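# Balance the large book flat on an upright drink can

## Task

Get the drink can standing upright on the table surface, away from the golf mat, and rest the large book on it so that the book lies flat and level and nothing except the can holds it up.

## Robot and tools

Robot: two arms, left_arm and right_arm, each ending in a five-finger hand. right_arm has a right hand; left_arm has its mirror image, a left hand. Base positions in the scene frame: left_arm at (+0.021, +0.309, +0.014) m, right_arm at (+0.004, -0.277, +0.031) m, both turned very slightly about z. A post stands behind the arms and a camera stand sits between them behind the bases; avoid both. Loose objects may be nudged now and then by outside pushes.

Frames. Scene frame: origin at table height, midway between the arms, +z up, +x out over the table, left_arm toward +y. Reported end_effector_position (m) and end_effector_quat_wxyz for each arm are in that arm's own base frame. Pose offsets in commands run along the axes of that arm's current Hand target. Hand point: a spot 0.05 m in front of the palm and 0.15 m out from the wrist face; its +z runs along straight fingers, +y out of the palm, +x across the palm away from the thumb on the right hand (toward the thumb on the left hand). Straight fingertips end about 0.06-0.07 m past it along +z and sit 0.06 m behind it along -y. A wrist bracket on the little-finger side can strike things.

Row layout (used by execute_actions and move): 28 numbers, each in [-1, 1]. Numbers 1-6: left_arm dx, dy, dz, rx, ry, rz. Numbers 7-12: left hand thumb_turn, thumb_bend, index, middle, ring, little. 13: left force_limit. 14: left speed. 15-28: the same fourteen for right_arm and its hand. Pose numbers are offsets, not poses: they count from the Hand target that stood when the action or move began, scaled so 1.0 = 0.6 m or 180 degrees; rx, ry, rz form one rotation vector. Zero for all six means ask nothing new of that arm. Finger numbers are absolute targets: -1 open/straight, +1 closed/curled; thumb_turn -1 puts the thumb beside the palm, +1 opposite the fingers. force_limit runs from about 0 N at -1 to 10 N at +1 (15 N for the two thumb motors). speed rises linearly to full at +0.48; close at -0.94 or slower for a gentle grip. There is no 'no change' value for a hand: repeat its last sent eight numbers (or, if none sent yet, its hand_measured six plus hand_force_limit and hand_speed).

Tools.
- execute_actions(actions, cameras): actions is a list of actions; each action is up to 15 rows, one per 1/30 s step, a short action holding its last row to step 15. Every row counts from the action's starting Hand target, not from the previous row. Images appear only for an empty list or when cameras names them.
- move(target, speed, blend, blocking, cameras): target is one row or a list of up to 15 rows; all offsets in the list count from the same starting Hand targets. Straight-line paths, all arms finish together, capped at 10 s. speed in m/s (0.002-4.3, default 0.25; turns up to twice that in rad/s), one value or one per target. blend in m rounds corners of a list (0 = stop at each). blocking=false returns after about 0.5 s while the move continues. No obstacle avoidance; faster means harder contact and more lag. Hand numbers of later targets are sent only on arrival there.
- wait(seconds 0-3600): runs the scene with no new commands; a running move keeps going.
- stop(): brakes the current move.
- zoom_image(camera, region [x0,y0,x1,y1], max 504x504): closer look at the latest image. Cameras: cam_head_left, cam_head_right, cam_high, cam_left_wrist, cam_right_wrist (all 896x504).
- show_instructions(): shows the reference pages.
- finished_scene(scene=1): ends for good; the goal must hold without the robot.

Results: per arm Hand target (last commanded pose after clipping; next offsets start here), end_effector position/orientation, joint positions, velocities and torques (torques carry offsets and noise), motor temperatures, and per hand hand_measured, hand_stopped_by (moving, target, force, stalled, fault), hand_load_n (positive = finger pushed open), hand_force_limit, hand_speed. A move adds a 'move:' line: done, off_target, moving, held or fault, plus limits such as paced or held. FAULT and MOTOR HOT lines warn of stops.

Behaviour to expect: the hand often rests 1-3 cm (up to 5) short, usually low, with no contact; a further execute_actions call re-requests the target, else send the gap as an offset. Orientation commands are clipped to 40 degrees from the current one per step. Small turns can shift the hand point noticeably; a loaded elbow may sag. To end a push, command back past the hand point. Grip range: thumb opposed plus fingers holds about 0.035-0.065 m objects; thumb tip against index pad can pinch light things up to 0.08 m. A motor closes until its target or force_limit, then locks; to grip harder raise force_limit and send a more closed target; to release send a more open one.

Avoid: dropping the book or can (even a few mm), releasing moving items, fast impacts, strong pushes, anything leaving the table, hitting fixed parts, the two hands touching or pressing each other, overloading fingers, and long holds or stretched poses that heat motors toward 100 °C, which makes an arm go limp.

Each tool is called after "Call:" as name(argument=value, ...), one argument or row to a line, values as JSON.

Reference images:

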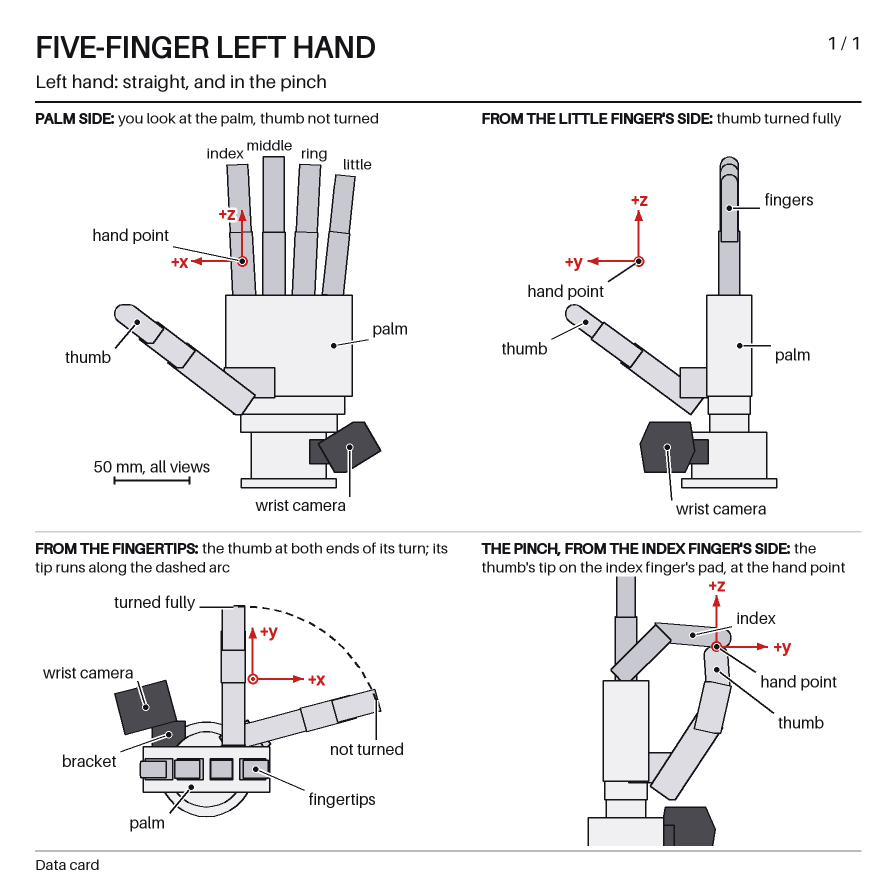

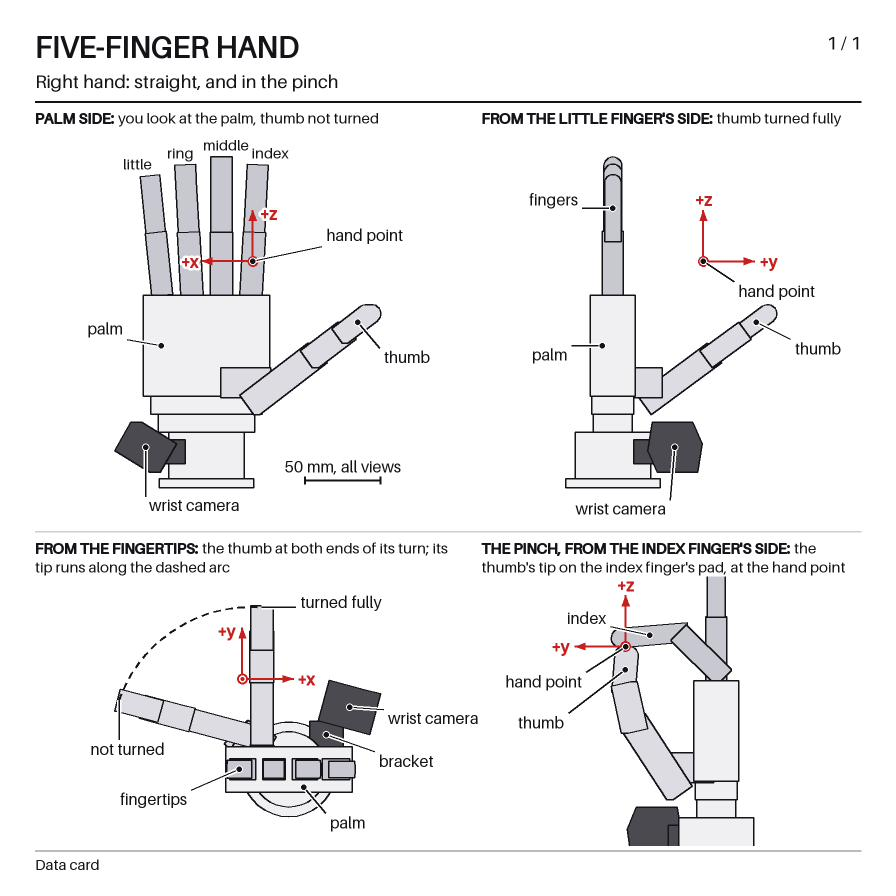

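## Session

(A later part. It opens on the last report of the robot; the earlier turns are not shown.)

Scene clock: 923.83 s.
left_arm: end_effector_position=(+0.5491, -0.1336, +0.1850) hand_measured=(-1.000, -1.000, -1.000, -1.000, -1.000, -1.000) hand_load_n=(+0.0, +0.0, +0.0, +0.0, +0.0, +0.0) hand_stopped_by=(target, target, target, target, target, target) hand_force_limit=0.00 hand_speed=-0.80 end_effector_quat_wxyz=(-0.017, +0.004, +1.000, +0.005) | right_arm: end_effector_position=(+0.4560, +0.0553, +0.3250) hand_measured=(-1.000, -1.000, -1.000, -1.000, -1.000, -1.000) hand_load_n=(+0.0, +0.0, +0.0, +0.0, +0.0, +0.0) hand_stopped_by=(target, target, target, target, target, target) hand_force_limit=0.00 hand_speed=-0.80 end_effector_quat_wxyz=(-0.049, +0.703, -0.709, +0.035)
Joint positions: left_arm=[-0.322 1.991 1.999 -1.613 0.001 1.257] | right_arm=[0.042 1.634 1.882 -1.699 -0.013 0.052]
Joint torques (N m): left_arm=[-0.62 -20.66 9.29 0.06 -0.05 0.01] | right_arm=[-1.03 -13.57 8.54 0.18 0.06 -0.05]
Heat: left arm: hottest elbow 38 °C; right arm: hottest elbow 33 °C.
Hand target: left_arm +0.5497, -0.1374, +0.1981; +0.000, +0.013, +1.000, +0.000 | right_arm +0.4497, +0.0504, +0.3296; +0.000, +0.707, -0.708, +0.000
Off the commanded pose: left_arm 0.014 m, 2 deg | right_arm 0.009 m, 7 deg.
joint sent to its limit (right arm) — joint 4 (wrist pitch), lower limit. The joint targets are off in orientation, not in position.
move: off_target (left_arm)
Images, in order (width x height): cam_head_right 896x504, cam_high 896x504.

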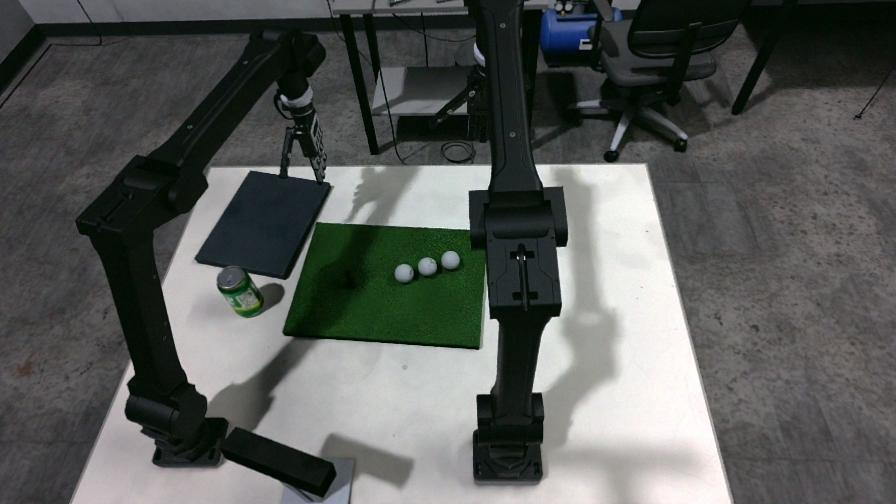

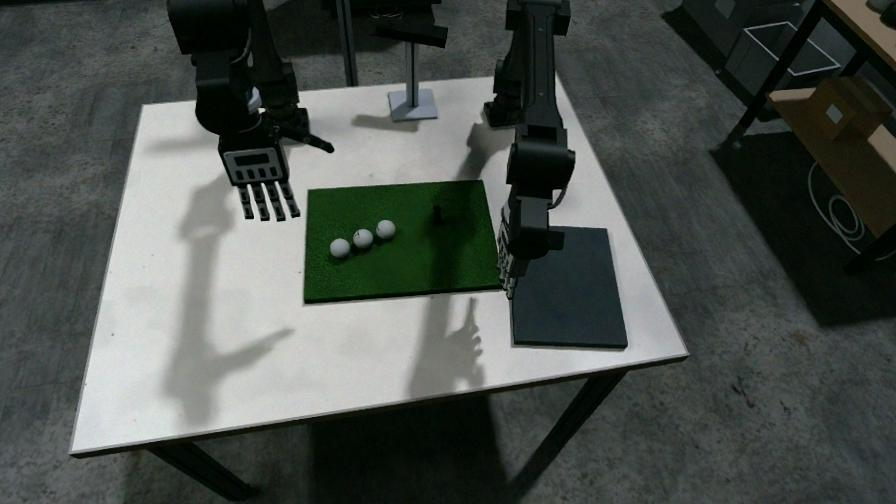

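Call:
execute_actions(
  actions=[],
)

Scene clock: 940.00 s.
left_arm: end_effector_position=(+0.5492, -0.1336, +0.1850) hand_measured=(-1.000, -1.000, -1.000, -1.000, -1.000, -1.000) hand_load_n=(+0.0, +0.0, +0.0, +0.0, +0.0, +0.0) hand_stopped_by=(target, target, target, target, target, target) hand_force_limit=0.00 hand_speed=-0.80 end_effector_quat_wxyz=(-0.017, +0.005, +1.000, +0.005) | right_arm: end_effector_position=(+0.4560, +0.0553, +0.3250) hand_measured=(-1.000, -1.000, -1.000, -1.000, -1.000, -1.000) hand_load_n=(+0.0, +0.0, +0.0, +0.0, +0.0, -0.5) hand_stopped_by=(target, target, target, target, target, target) hand_force_limit=0.00 hand_speed=-0.80 end_effector_quat_wxyz=(-0.049, +0.703, -0.709, +0.035)
Joint positions: left_arm=[-0.322 1.991 1.999 -1.613 0.001 1.258] | right_arm=[0.042 1.634 1.882 -1.699 -0.013 0.052]
Joint velocities: within noise
Joint torques (N m): left_arm=[-0.56 -20.66 9.28 0.06 -0.05 0.01] | right_arm=[-1.14 -13.51 8.54 0.2 0.06 -0.07]
Motor temperatures (°C): left_arm=[24 29 36 22 20 24] | right_arm=[21 28 33 24 22 21]
Heat: left arm: hottest elbow 36 °C; right arm: hottest elbow 33 °C.
Hand target: left_arm +0.5497, -0.1374, +0.1981; +0.000, +0.013, +1.000, +0.000 | right_arm +0.4497, +0.0504, +0.3296; +0.000, +0.707, -0.708, +0.000
Off the commanded pose: left_arm 0.014 m, 2 deg | right_arm 0.009 m, 7 deg.

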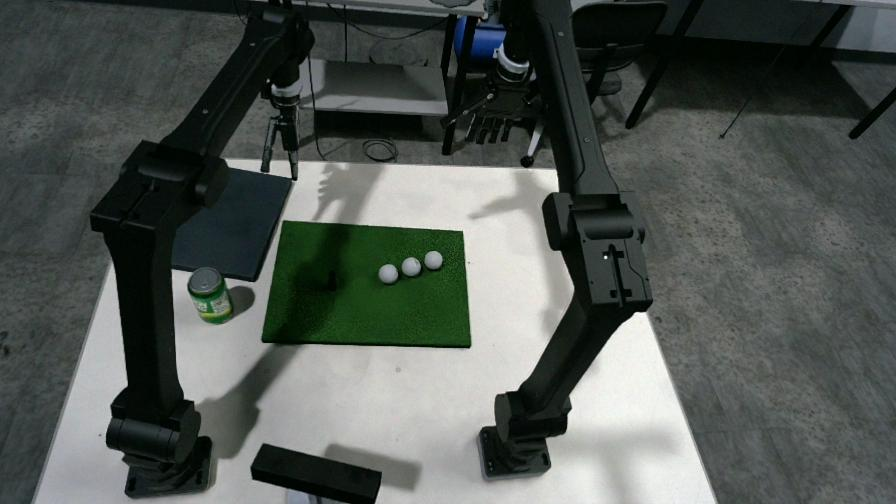

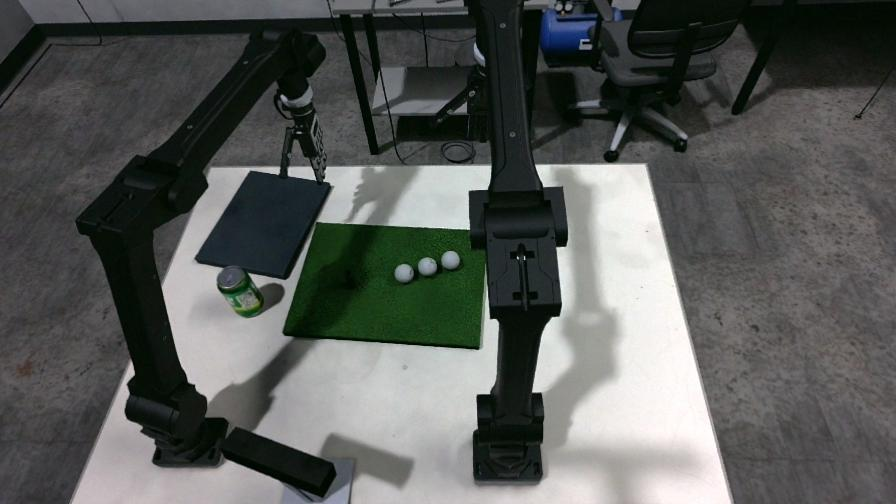

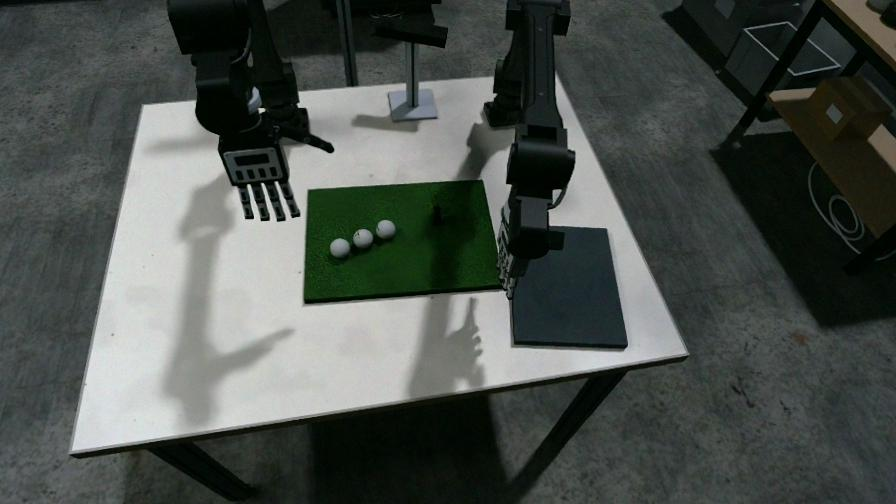

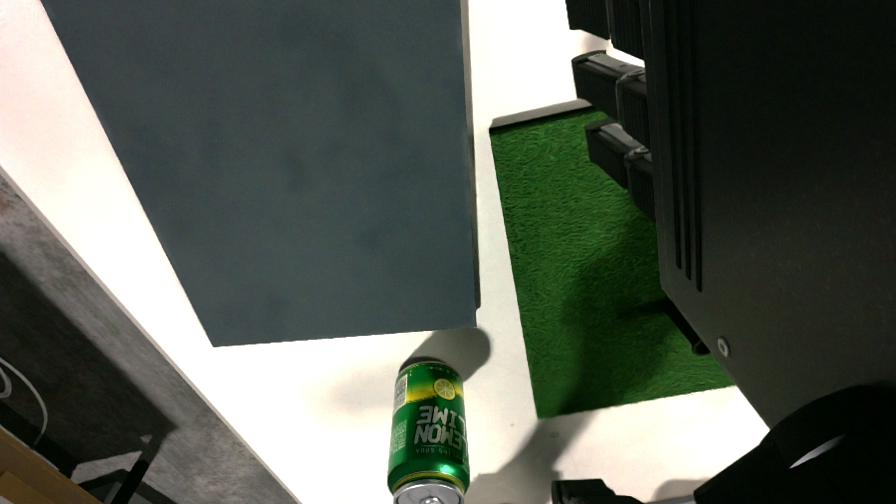

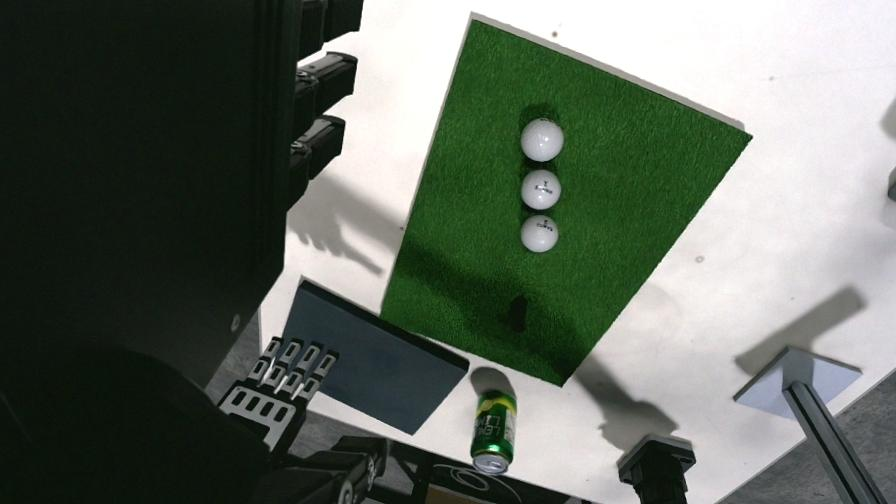

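Call:
move(
  target=[0,0,0.15,0,0,0,-1,-1,-1,-1,-1,-1,0,-0.8, 0,0,0,0,0,0,-1,-1,-1,-1,-1,-1,0,-0.8],
  speed=0.1,
  cameras=["cam_high","cam_head_right","cam_left_wrist"],
)

Scene clock: 976.30 s.
left_arm: end_effector_position=(+0.5477, -0.1331, +0.1092) hand_measured=(-1.000, -1.000, -1.000, -1.000, -1.000, -1.000) hand_load_n=(+0.0, +0.0, +0.0, +0.0, +0.5, +0.0) hand_stopped_by=(target, target, target, target, target, target) hand_force_limit=0.00 hand_speed=-0.80 end_effector_quat_wxyz=(-0.004, +0.005, +1.000, +0.001) | right_arm: end_effector_position=(+0.4560, +0.0553, +0.3250) hand_measured=(-1.000, -1.000, -1.000, -1.000, -1.000, -1.000) hand_load_n=(+0.0, +0.0, +0.0, +0.0, +0.0, +0.0) hand_stopped_by=(target, target, target, target, target, target) hand_force_limit=0.00 hand_speed=-0.80 end_effector_quat_wxyz=(-0.049, +0.703, -0.709, +0.035)
Joint positions: left_arm=[-0.322 1.987 1.796 -1.389 0.001 1.258] | right_arm=[0.042 1.634 1.882 -1.699 -0.013 0.052]
Joint torques (N m): left_arm=[-0.62 -18.14 9.22 0.09 -0.05 0.01] | right_arm=[-1.2 -13.51 8.57 0.21 0.06 -0.08]
Heat: left arm: hottest elbow 33 °C; right arm: hottest elbow 33 °C.
Hand target: left_arm +0.5498, -0.1374, +0.1079; +0.000, +0.013, +1.000, +0.000 | right_arm +0.4497, +0.0504, +0.3296; +0.000, +0.707, -0.708, +0.000
Off the commanded pose: left_arm 0.005 m, 1 deg | right_arm 0.009 m, 7 deg.
joint sent to its limit (right arm) — joint 4 (wrist pitch), lower limit. The joint targets are off in orientation, not in position.
move: done
Images, in order (width x height): cam_head_right 896x504, cam_high 896x504, cam_left_wrist 896x504.

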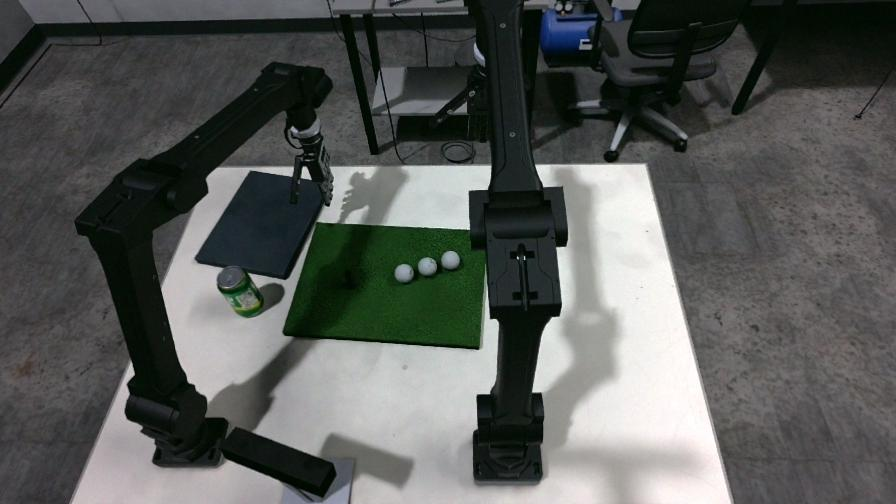

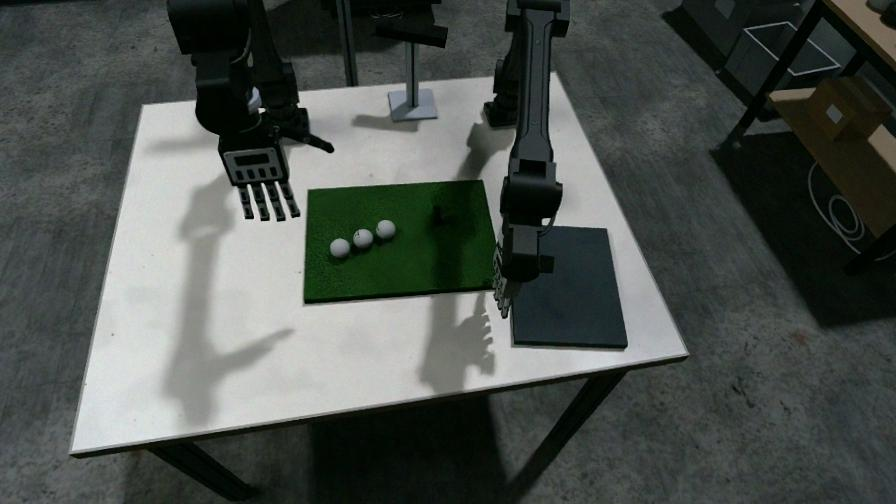

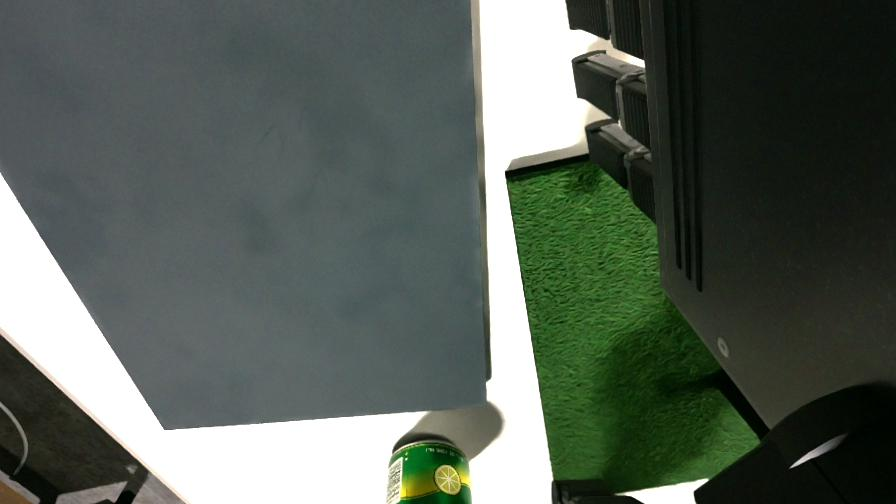

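Call:
zoom_image(
  camera="cam_high",
  region=[440, 180, 660, 370],
)

Call:
zoom_image(
  camera="cam_head_right",
  region=[180, 100, 400, 290],
)

Scaled by 2.291.

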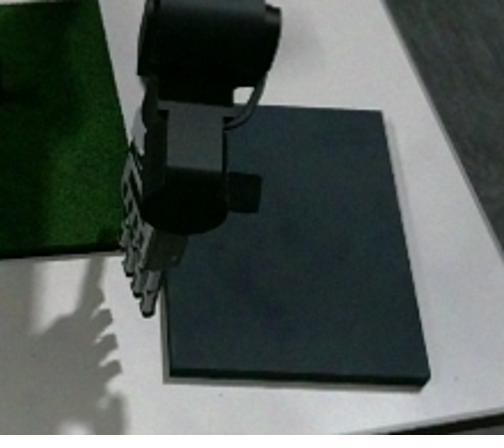

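Scaled by 2.291.

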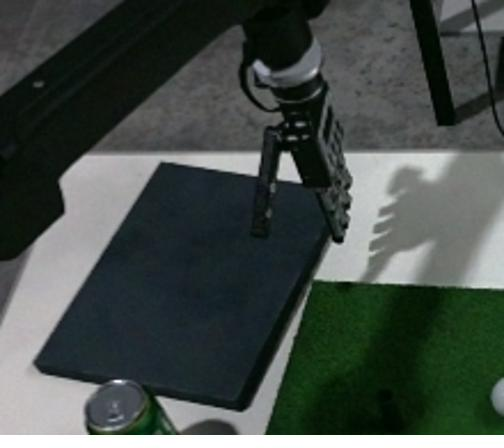

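Call:
move(
  target=[0,0,0.05,0,0,0,-1,-1,-1,-1,-1,-1,0,-0.8, 0,0,0,0,0,0,-1,-1,-1,-1,-1,-1,0,-0.8],
  speed=0.06,
  cameras=["cam_head_right","cam_left_wrist"],
)

Scene clock: 986.40 s.
left_arm: end_effector_position=(+0.5473, -0.1330, +0.0783) hand_measured=(-1.000, -1.000, -1.000, -1.000, -1.000, -1.000) hand_load_n=(+0.0, +0.0, +0.0, +0.0, +0.0, -0.5) hand_stopped_by=(target, target, target, target, target, target) hand_force_limit=0.00 hand_speed=-0.80 end_effector_quat_wxyz=(-0.005, +0.005, +1.000, +0.001) | right_arm: end_effector_position=(+0.4560, +0.0553, +0.3250) hand_measured=(-1.000, -1.000, -1.000, -1.000, -1.000, -1.000) hand_load_n=(+0.0, +0.0, +0.0, +0.0, +0.0, +0.0) hand_stopped_by=(target, target, target, target, target, target) hand_force_limit=0.00 hand_speed=-0.80 end_effector_quat_wxyz=(-0.049, +0.703, -0.709, +0.035)
Joint positions: left_arm=[-0.322 2.006 1.744 -1.319 0.001 1.258] | right_arm=[0.042 1.634 1.882 -1.699 -0.013 0.052]
Joint torques (N m): left_arm=[-0.56 -18.61 9.18 0.1 -0.04 0.01] | right_arm=[-0.91 -13.68 8.58 0.17 0.05 -0.06]
Heat: left arm: hottest elbow 33 °C; right arm: hottest elbow 33 °C.
Hand target: left_arm +0.5498, -0.1374, +0.0780; +0.000, +0.013, +1.000, +0.000 | right_arm +0.4497, +0.0504, +0.3296; +0.000, +0.707, -0.708, +0.000
Off the commanded pose: left_arm 0.005 m, 1 deg | right_arm 0.009 m, 7 deg.
joint sent to its limit (right arm) — joint 4 (wrist pitch), lower limit. The joint targets are off in orientation, not in position.
move: done

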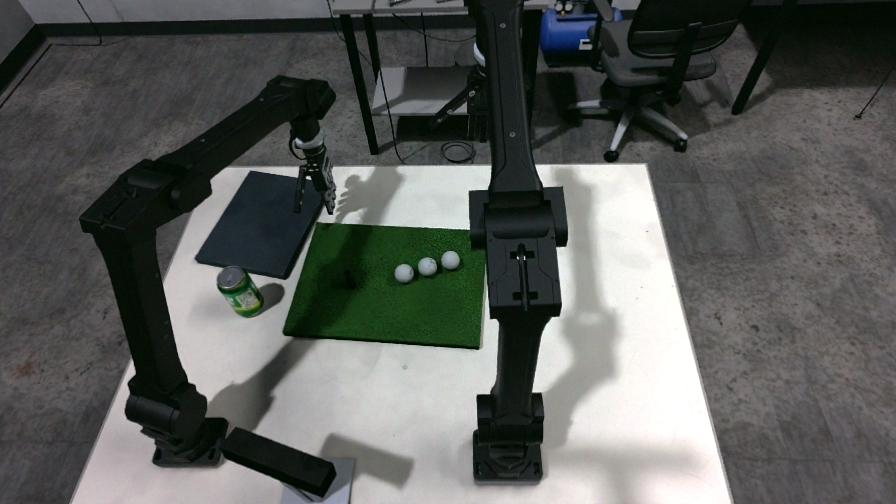

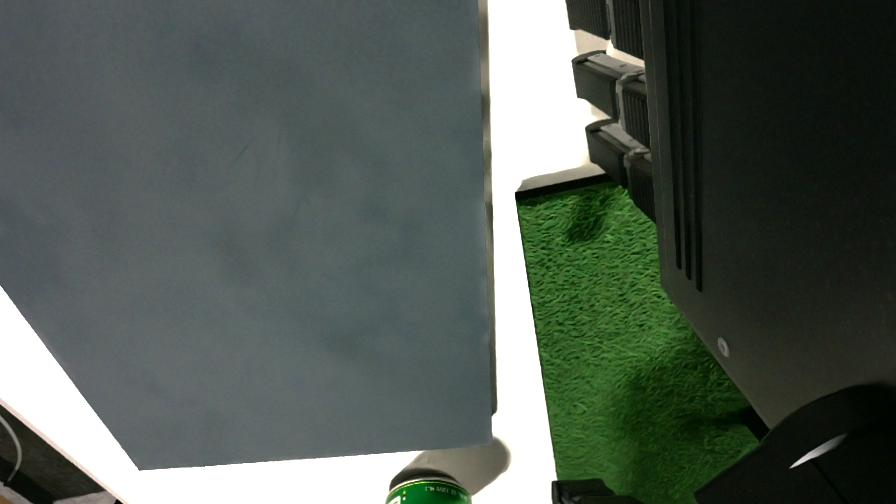

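Call:
move(
  target=[0,0.108,0,0,0,0,-1,-1,-1,-1,-1,-1,0,-0.8, 0,0,0,0,0,0,-1,-1,-1,-1,-1,-1,0,-0.8],
  speed=0.05,
  cameras=["cam_head_right","cam_high","cam_left_wrist"],
)

Scene clock: 992.47 s.
left_arm: end_effector_position=(+0.5458, -0.0971, +0.0653) hand_measured=(-1.000, -1.000, -1.000, -1.000, -1.000, -1.000) hand_load_n=(+0.5, +0.0, +0.0, +0.0, +0.0, +0.0) hand_stopped_by=(target, target, target, target, target, target) hand_force_limit=0.00 hand_speed=-0.80 end_effector_quat_wxyz=(-0.014, +0.030, +0.999, -0.004) | right_arm: end_effector_position=(+0.4560, +0.0553, +0.3250) hand_measured=(-1.000, -1.000, -1.000, -1.000, -1.000, -1.000) hand_load_n=(+0.0, +0.0, +0.0, +0.0, +0.0, +0.0) hand_stopped_by=(target, target, target, target, target, target) hand_force_limit=0.00 hand_speed=-0.80 end_effector_quat_wxyz=(-0.049, +0.703, -0.709, +0.035)
Joint positions: left_arm=[-0.265 1.988 1.679 -1.286 0.014 1.366] | right_arm=[0.042 1.634 1.882 -1.699 -0.013 0.052]
Joint torques (N m): left_arm=[3.66 -20.07 8.64 -0.16 -0.67 -0.03] | right_arm=[-1.08 -13.63 8.55 0.2 0.04 -0.04]
Heat: left arm: hottest elbow 33 °C; right arm: hottest elbow 33 °C.
Hand target: left_arm +0.5515, -0.0725, +0.0778; +0.000, +0.013, +1.000, +0.000 | right_arm +0.4497, +0.0504, +0.3296; +0.000, +0.707, -0.708, +0.000
Off the commanded pose: left_arm 0.028 m, 3 deg | right_arm 0.009 m, 7 deg.
joint sent to its limit (right arm) — joint 4 (wrist pitch), lower limit. The joint targets are off in orientation, not in position.
move: off_target (left_arm)

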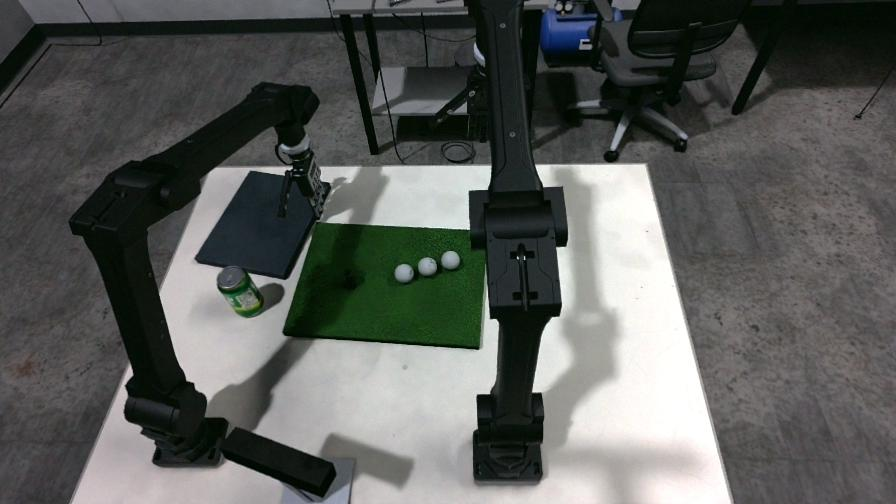

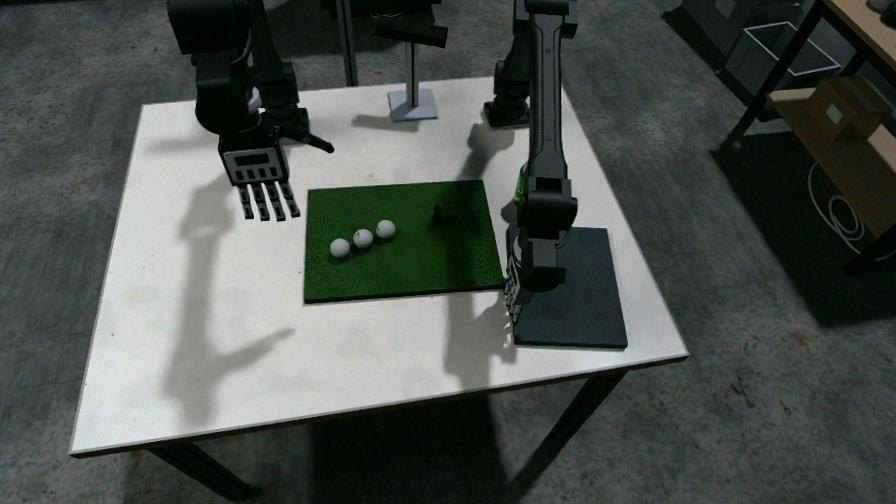

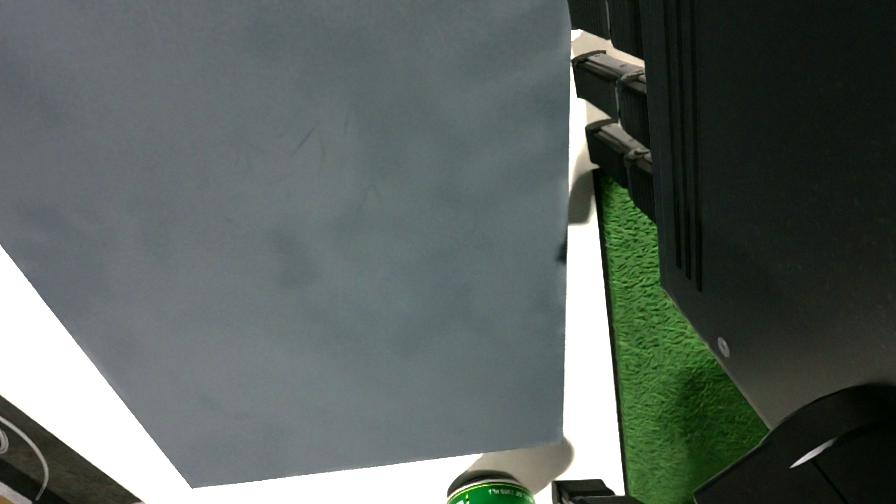

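Call:
move(
  target=[
    [0,0,-0.02,0,0,0,-1,-1,-1,-1,-1,-1,0,-0.8, 0,0,0,0,0,0,-1,-1,-1,-1,-1,-1,0,-0.8],
    [0,0.04,-0.02,0,0,0,-1,-1,-1,-1,-1,-1,0,-0.8, 0,0,0,0,0,0,-1,-1,-1,-1,-1,-1,0,-0.8],
  ],
  speed=0.05,
  cameras=["cam_high","cam_left_wrist"],
)

Scene clock: 997.27 s.
left_arm: end_effector_position=(+0.5536, -0.0499, +0.0810) hand_measured=(-1.000, -1.000, -1.000, -1.000, -1.000, -1.000) hand_load_n=(+0.0, +0.0, +0.0, +0.0, +0.0, +0.0) hand_stopped_by=(target, target, target, target, target, target) hand_force_limit=0.00 hand_speed=-0.80 end_effector_quat_wxyz=(-0.003, +0.008, +1.000, +0.000) | right_arm: end_effector_position=(+0.4560, +0.0553, +0.3250) hand_measured=(-1.000, -1.000, -1.000, -1.000, -1.000, -1.000) hand_load_n=(+0.0, +0.0, +0.0, +0.0, +0.0, +0.0) hand_stopped_by=(target, target, target, target, target, target) hand_force_limit=0.00 hand_speed=-0.80 end_effector_quat_wxyz=(-0.049, +0.703, -0.709, +0.035)
Joint positions: left_arm=[-0.186 1.96 1.679 -1.295 0.001 1.401] | right_arm=[0.042 1.634 1.882 -1.699 -0.013 0.052]
Joint torques (N m): left_arm=[0.21 -19.14 9.02 -0.61 -0.03 0.04] | right_arm=[-1.03 -13.57 8.49 0.2 0.06 -0.06]
Heat: left arm: hottest elbow 33 °C; right arm: hottest elbow 33 °C.
Hand target: left_arm +0.5521, -0.0484, +0.0900; +0.000, +0.013, +1.000, +0.000 | right_arm +0.4497, +0.0504, +0.3296; +0.000, +0.707, -0.708, +0.000
Off the commanded pose: left_arm 0.009 m, 1 deg | right_arm 0.009 m, 7 deg.
joint sent to its limit (right arm) — joint 4 (wrist pitch), lower limit. The joint targets are off in orientation, not in position.
move: done

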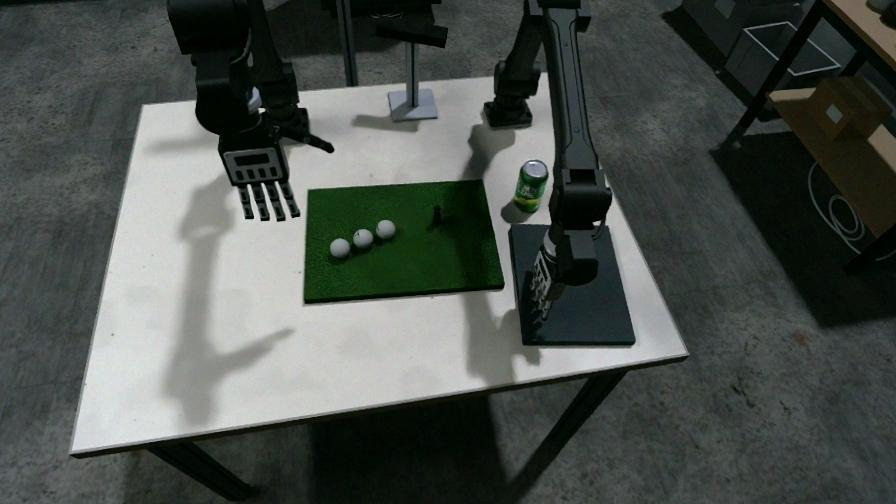

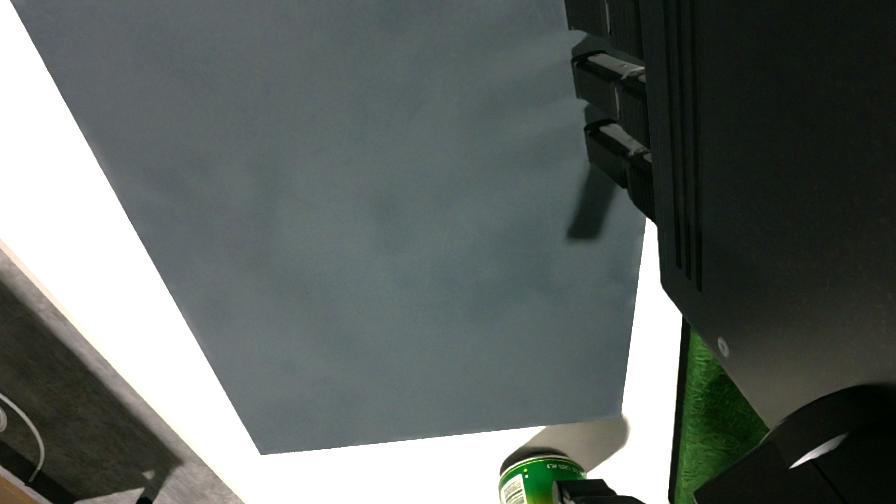

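Call:
move(
  target=[
    [0,0,-0.05,0,0,0,-1,-1,-1,-1,-1,-1,0,-0.8, 0,0,0,0,0,0,-1,-1,-1,-1,-1,-1,0,-0.8],
    [0,-0.11,-0.05,0,0,0,-1,-1,-1,-1,-1,-1,0,-0.8, 0,0,0,0,0,0,-1,-1,-1,-1,-1,-1,0,-0.8],
  ],
  speed=0.08,
  blend=[0.01,0],
  cameras=["cam_high","cam_head_right"],
)

Call:
zoom_image(
  camera="cam_high",
  region=[440, 180, 700, 370],
)

Call:
zoom_image(
  camera="cam_head_right",
  region=[150, 120, 370, 310],
)

Scene clock: 1004.57 s.
left_arm: end_effector_position=(+0.5367, -0.1062, +0.1048) hand_measured=(-1.000, -1.000, -1.000, -1.000, -1.000, -1.000) hand_load_n=(+0.0, +0.0, +0.0, +0.0, +0.0, +0.0) hand_stopped_by=(target, target, target, target, target, target) hand_force_limit=0.00 hand_speed=-0.80 end_effector_quat_wxyz=(-0.018, +0.015, +1.000, +0.004) | right_arm: end_effector_position=(+0.4560, +0.0553, +0.3250) hand_measured=(-1.000, -1.000, -1.000, -1.000, -1.000, -1.000) hand_load_n=(+0.0, +0.0, +0.0, +0.0, +0.0, +0.0) hand_stopped_by=(target, target, target, target, target, target) hand_force_limit=0.00 hand_speed=-0.80 end_effector_quat_wxyz=(-0.049, +0.703, -0.709, +0.035)
Joint positions: left_arm=[-0.286 1.957 1.734 -1.385 0.001 1.314] | right_arm=[0.042 1.634 1.882 -1.699 -0.013 0.052]
Joint torques (N m): left_arm=[-0.56 -17.44 13.86 -0.65 -0.03 -0.18] | right_arm=[-1.08 -13.57 8.51 0.2 0.06 -0.06]
Heat: left arm: hottest elbow 33 °C; right arm: hottest elbow 33 °C.
Hand target: left_arm +0.5504, -0.1145, +0.1201; +0.000, +0.013, +1.000, +0.000 | right_arm +0.4497, +0.0504, +0.3296; +0.000, +0.707, -0.708, +0.000
Off the commanded pose: left_arm 0.022 m, 2 deg | right_arm 0.009 m, 7 deg.
joint sent to its limit (right arm) — joint 4 (wrist pitch), lower limit. The joint targets are off in orientation, not in position.
move: off_target (left_arm)
Images, in order (width x height): cam_head_right 896x504, cam_high 896x504.

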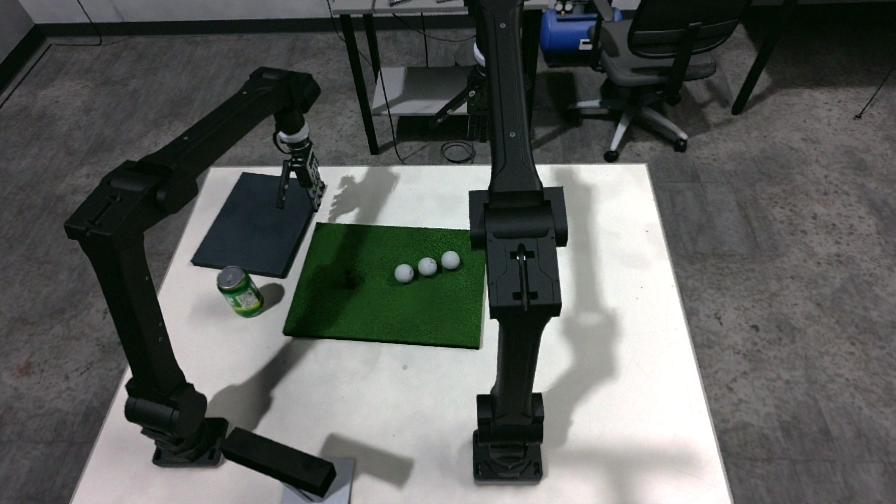

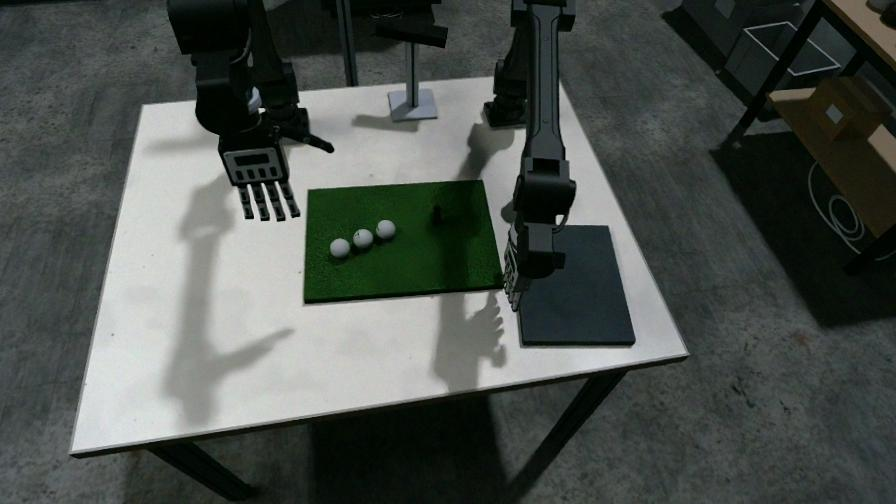

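Scaled by 1.938.

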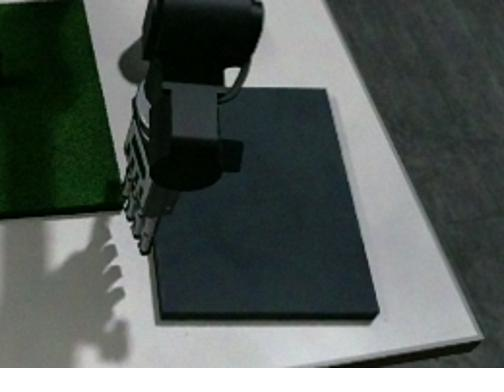

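Scaled by 2.291.

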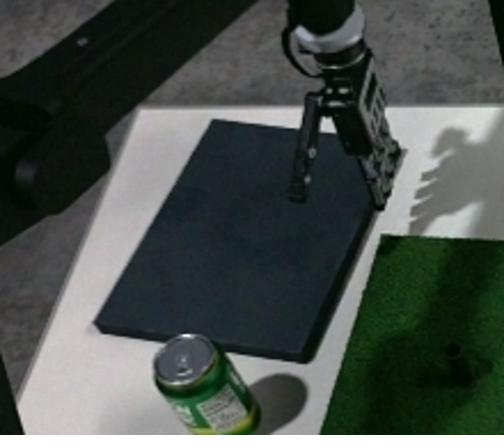

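Call:
move(
  target=[
    [0.0,-0.025,0.0,0,0,0,-1,-1,-1,-1,-1,-1,0,-0.8, 0,0,0,0,0,0,-1,-1,-1,-1,-1,-1,0,-0.8],
    [0,-0.025,0.079,0,0,0,-1,-1,-1,-1,-1,-1,0,-0.8, 0,0,0,0,0,0,-1,-1,-1,-1,-1,-1,0,-0.8],
  ],
  speed=0.06,
  cameras=["cam_head_right"],
)

Scene clock: 1015.37 s.
left_arm: end_effector_position=(+0.5489, -0.1232, +0.0732) hand_measured=(-1.000, -1.000, -1.000, -1.000, -1.000, -1.000) hand_load_n=(+0.0, +0.0, +0.0, +0.0, +0.0, +0.0) hand_stopped_by=(target, target, target, target, target, target) hand_force_limit=0.00 hand_speed=-0.80 end_effector_quat_wxyz=(-0.005, +0.013, +1.000, +0.001) | right_arm: end_effector_position=(+0.4560, +0.0553, +0.3250) hand_measured=(-1.000, -1.000, -1.000, -1.000, -1.000, -1.000) hand_load_n=(+0.0, +0.0, +0.0, +0.0, +0.0, +0.0) hand_stopped_by=(target, target, target, target, target, target) hand_force_limit=0.00 hand_speed=-0.80 end_effector_quat_wxyz=(-0.049, +0.703, -0.709, +0.035)
Joint positions: left_arm=[-0.307 2.004 1.726 -1.303 0.001 1.289] | right_arm=[0.042 1.634 1.882 -1.699 -0.013 0.052]
Joint torques (N m): left_arm=[-0.79 -18.37 9.14 0.14 -0.03 -0.17] | right_arm=[-1.08 -13.68 8.58 0.23 0.06 -0.05]
Heat: left arm: hottest elbow 34 °C; right arm: hottest elbow 33 °C.
Hand target: left_arm +0.5500, -0.1296, +0.0726; +0.000, +0.013, +1.000, +0.000 | right_arm +0.4497, +0.0504, +0.3296; +0.000, +0.707, -0.708, +0.000
Off the commanded pose: left_arm 0.006 m, 1 deg | right_arm 0.009 m, 7 deg.
joint sent to its limit (right arm) — joint 4 (wrist pitch), lower limit. The joint targets are off in orientation, not in position.
move: done

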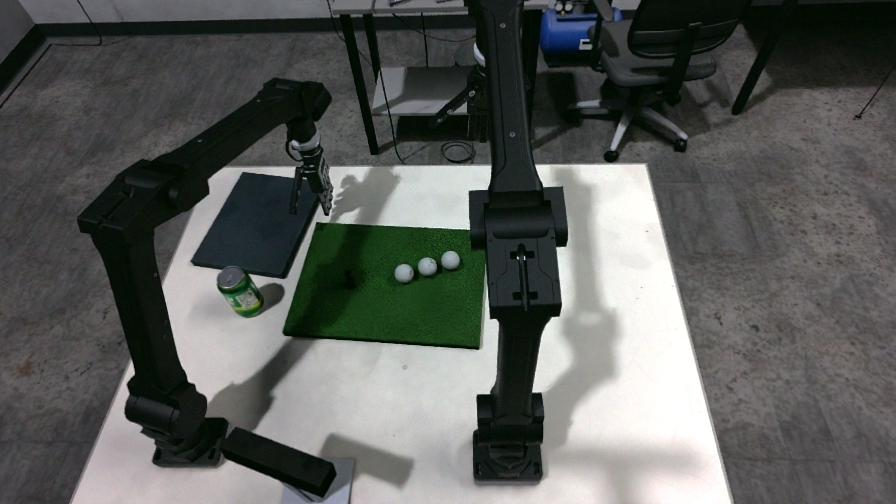

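Call:
move(
  target=[0,0.12,-0.005,0,0,0,-1,-1,-1,-1,-1,-1,0,-0.8, 0,0,0,0,0,0,-1,-1,-1,-1,-1,-1,0,-0.8],
  speed=0.05,
  cameras=["cam_high"],
)

Scene clock: 1021.50 s.
left_arm: end_effector_position=(+0.5477, -0.0743, +0.0594) hand_measured=(-1.000, -1.000, -1.000, -1.000, -1.000, -1.000) hand_load_n=(+0.0, +0.0, +0.0, +0.0, +0.0, +0.0) hand_stopped_by=(target, target, target, target, target, target) hand_force_limit=0.00 hand_speed=-0.80 end_effector_quat_wxyz=(-0.016, +0.025, +1.000, -0.003) | right_arm: end_effector_position=(+0.4560, +0.0553, +0.3250) hand_measured=(-1.000, -1.000, -1.000, -1.000, -1.000, -1.000) hand_load_n=(+0.0, +0.0, +0.0, +0.0, +0.0, +0.0) hand_stopped_by=(target, target, target, target, target, target) hand_force_limit=0.00 hand_speed=-0.80 end_effector_quat_wxyz=(-0.049, +0.703, -0.709, +0.035)
Joint positions: left_arm=[-0.227 1.988 1.662 -1.274 0.011 1.394] | right_arm=[0.042 1.634 1.882 -1.699 -0.013 0.052]
Joint torques (N m): left_arm=[2.49 -20.54 8.8 -0.25 -0.53 -0.08] | right_arm=[-1.08 -13.57 8.53 0.18 0.06 -0.06]
Heat: left arm: hottest elbow 34 °C; right arm: hottest elbow 33 °C.
Hand target: left_arm +0.5519, -0.0575, +0.0756; +0.000, +0.013, +1.000, +0.000 | right_arm +0.4497, +0.0504, +0.3296; +0.000, +0.707, -0.708, +0.000
Off the commanded pose: left_arm 0.024 m, 2 deg | right_arm 0.009 m, 7 deg.
joint sent to its limit (right arm) — joint 4 (wrist pitch), lower limit. The joint targets are off in orientation, not in position.
move: off_target (left_arm)

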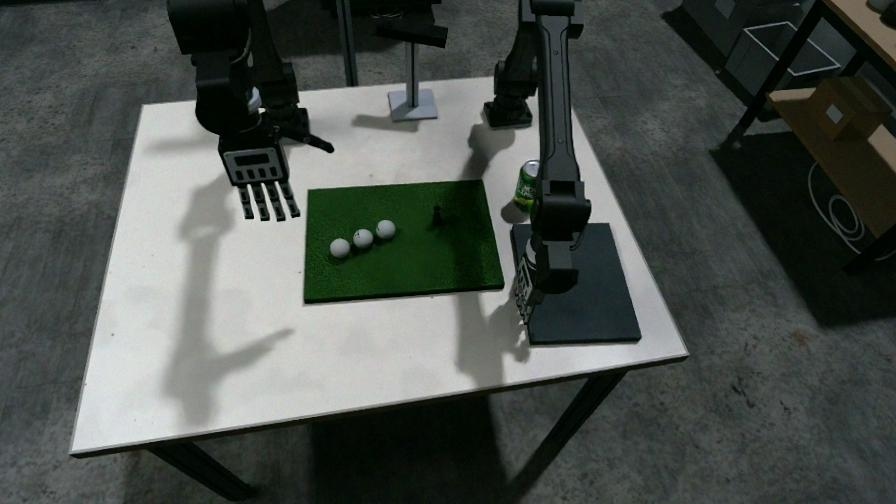

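Call:
move(
  target=[0,0.07,-0.005,0,0,0,-1,-1,-1,-1,-1,-1,0,-0.8, 0,0,0,0,0,0,-1,-1,-1,-1,-1,-1,0,-0.8],
  speed=0.05,
  cameras=["cam_high"],
)

Call:
zoom_image(
  camera="cam_high",
  region=[440, 180, 700, 370],
)

Scene clock: 1026.40 s.
left_arm: end_effector_position=(+0.5492, -0.0323, +0.0599) hand_measured=(-1.000, -1.000, -1.000, -1.000, -1.000, -1.000) hand_load_n=(+0.0, +0.0, +0.0, +0.0, +0.0, +0.0) hand_stopped_by=(target, target, target, target, target, target) hand_force_limit=0.00 hand_speed=-0.80 end_effector_quat_wxyz=(-0.017, +0.021, +1.000, -0.004) | right_arm: end_effector_position=(+0.4560, +0.0553, +0.3250) hand_measured=(-1.000, -1.000, -1.000, -1.000, -1.000, -1.000) hand_load_n=(+0.0, +0.0, +0.0, +0.0, +0.0, +0.0) hand_stopped_by=(target, target, target, target, target, target) hand_force_limit=0.00 hand_speed=-0.80 end_effector_quat_wxyz=(-0.049, +0.703, -0.709, +0.035)
Joint positions: left_arm=[-0.156 1.974 1.641 -1.271 0.012 1.456] | right_arm=[0.042 1.634 1.882 -1.699 -0.013 0.052]
Joint torques (N m): left_arm=[2.43 -20.6 8.95 -0.32 -0.54 -0.01] | right_arm=[-0.97 -13.63 8.51 0.17 0.06 -0.05]
Heat: left arm: hottest elbow 33 °C; right arm: hottest elbow 33 °C.
Hand target: left_arm +0.5530, -0.0155, +0.0786; +0.000, +0.013, +1.000, +0.000 | right_arm +0.4497, +0.0504, +0.3296; +0.000, +0.707, -0.708, +0.000
Off the commanded pose: left_arm 0.025 m, 2 deg | right_arm 0.009 m, 7 deg.
joint sent to its limit (right arm) — joint 4 (wrist pitch), lower limit. The joint targets are off in orientation, not in position.
move: off_target (left_arm)

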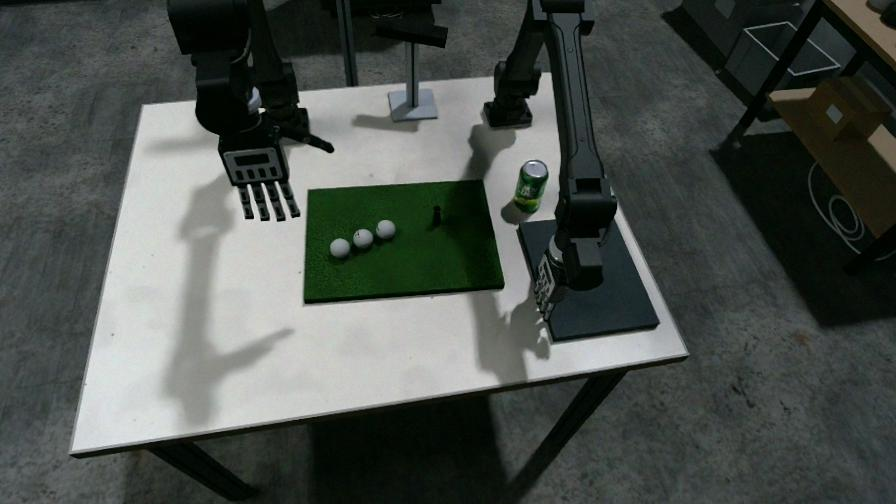

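Scaled by 1.938.

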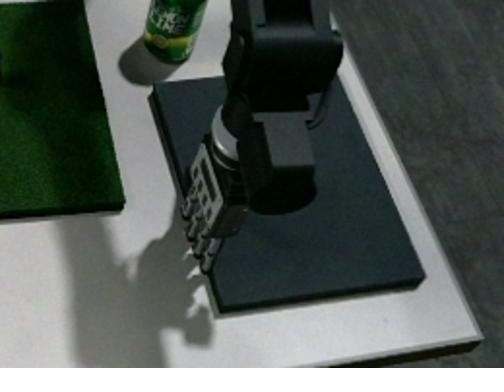

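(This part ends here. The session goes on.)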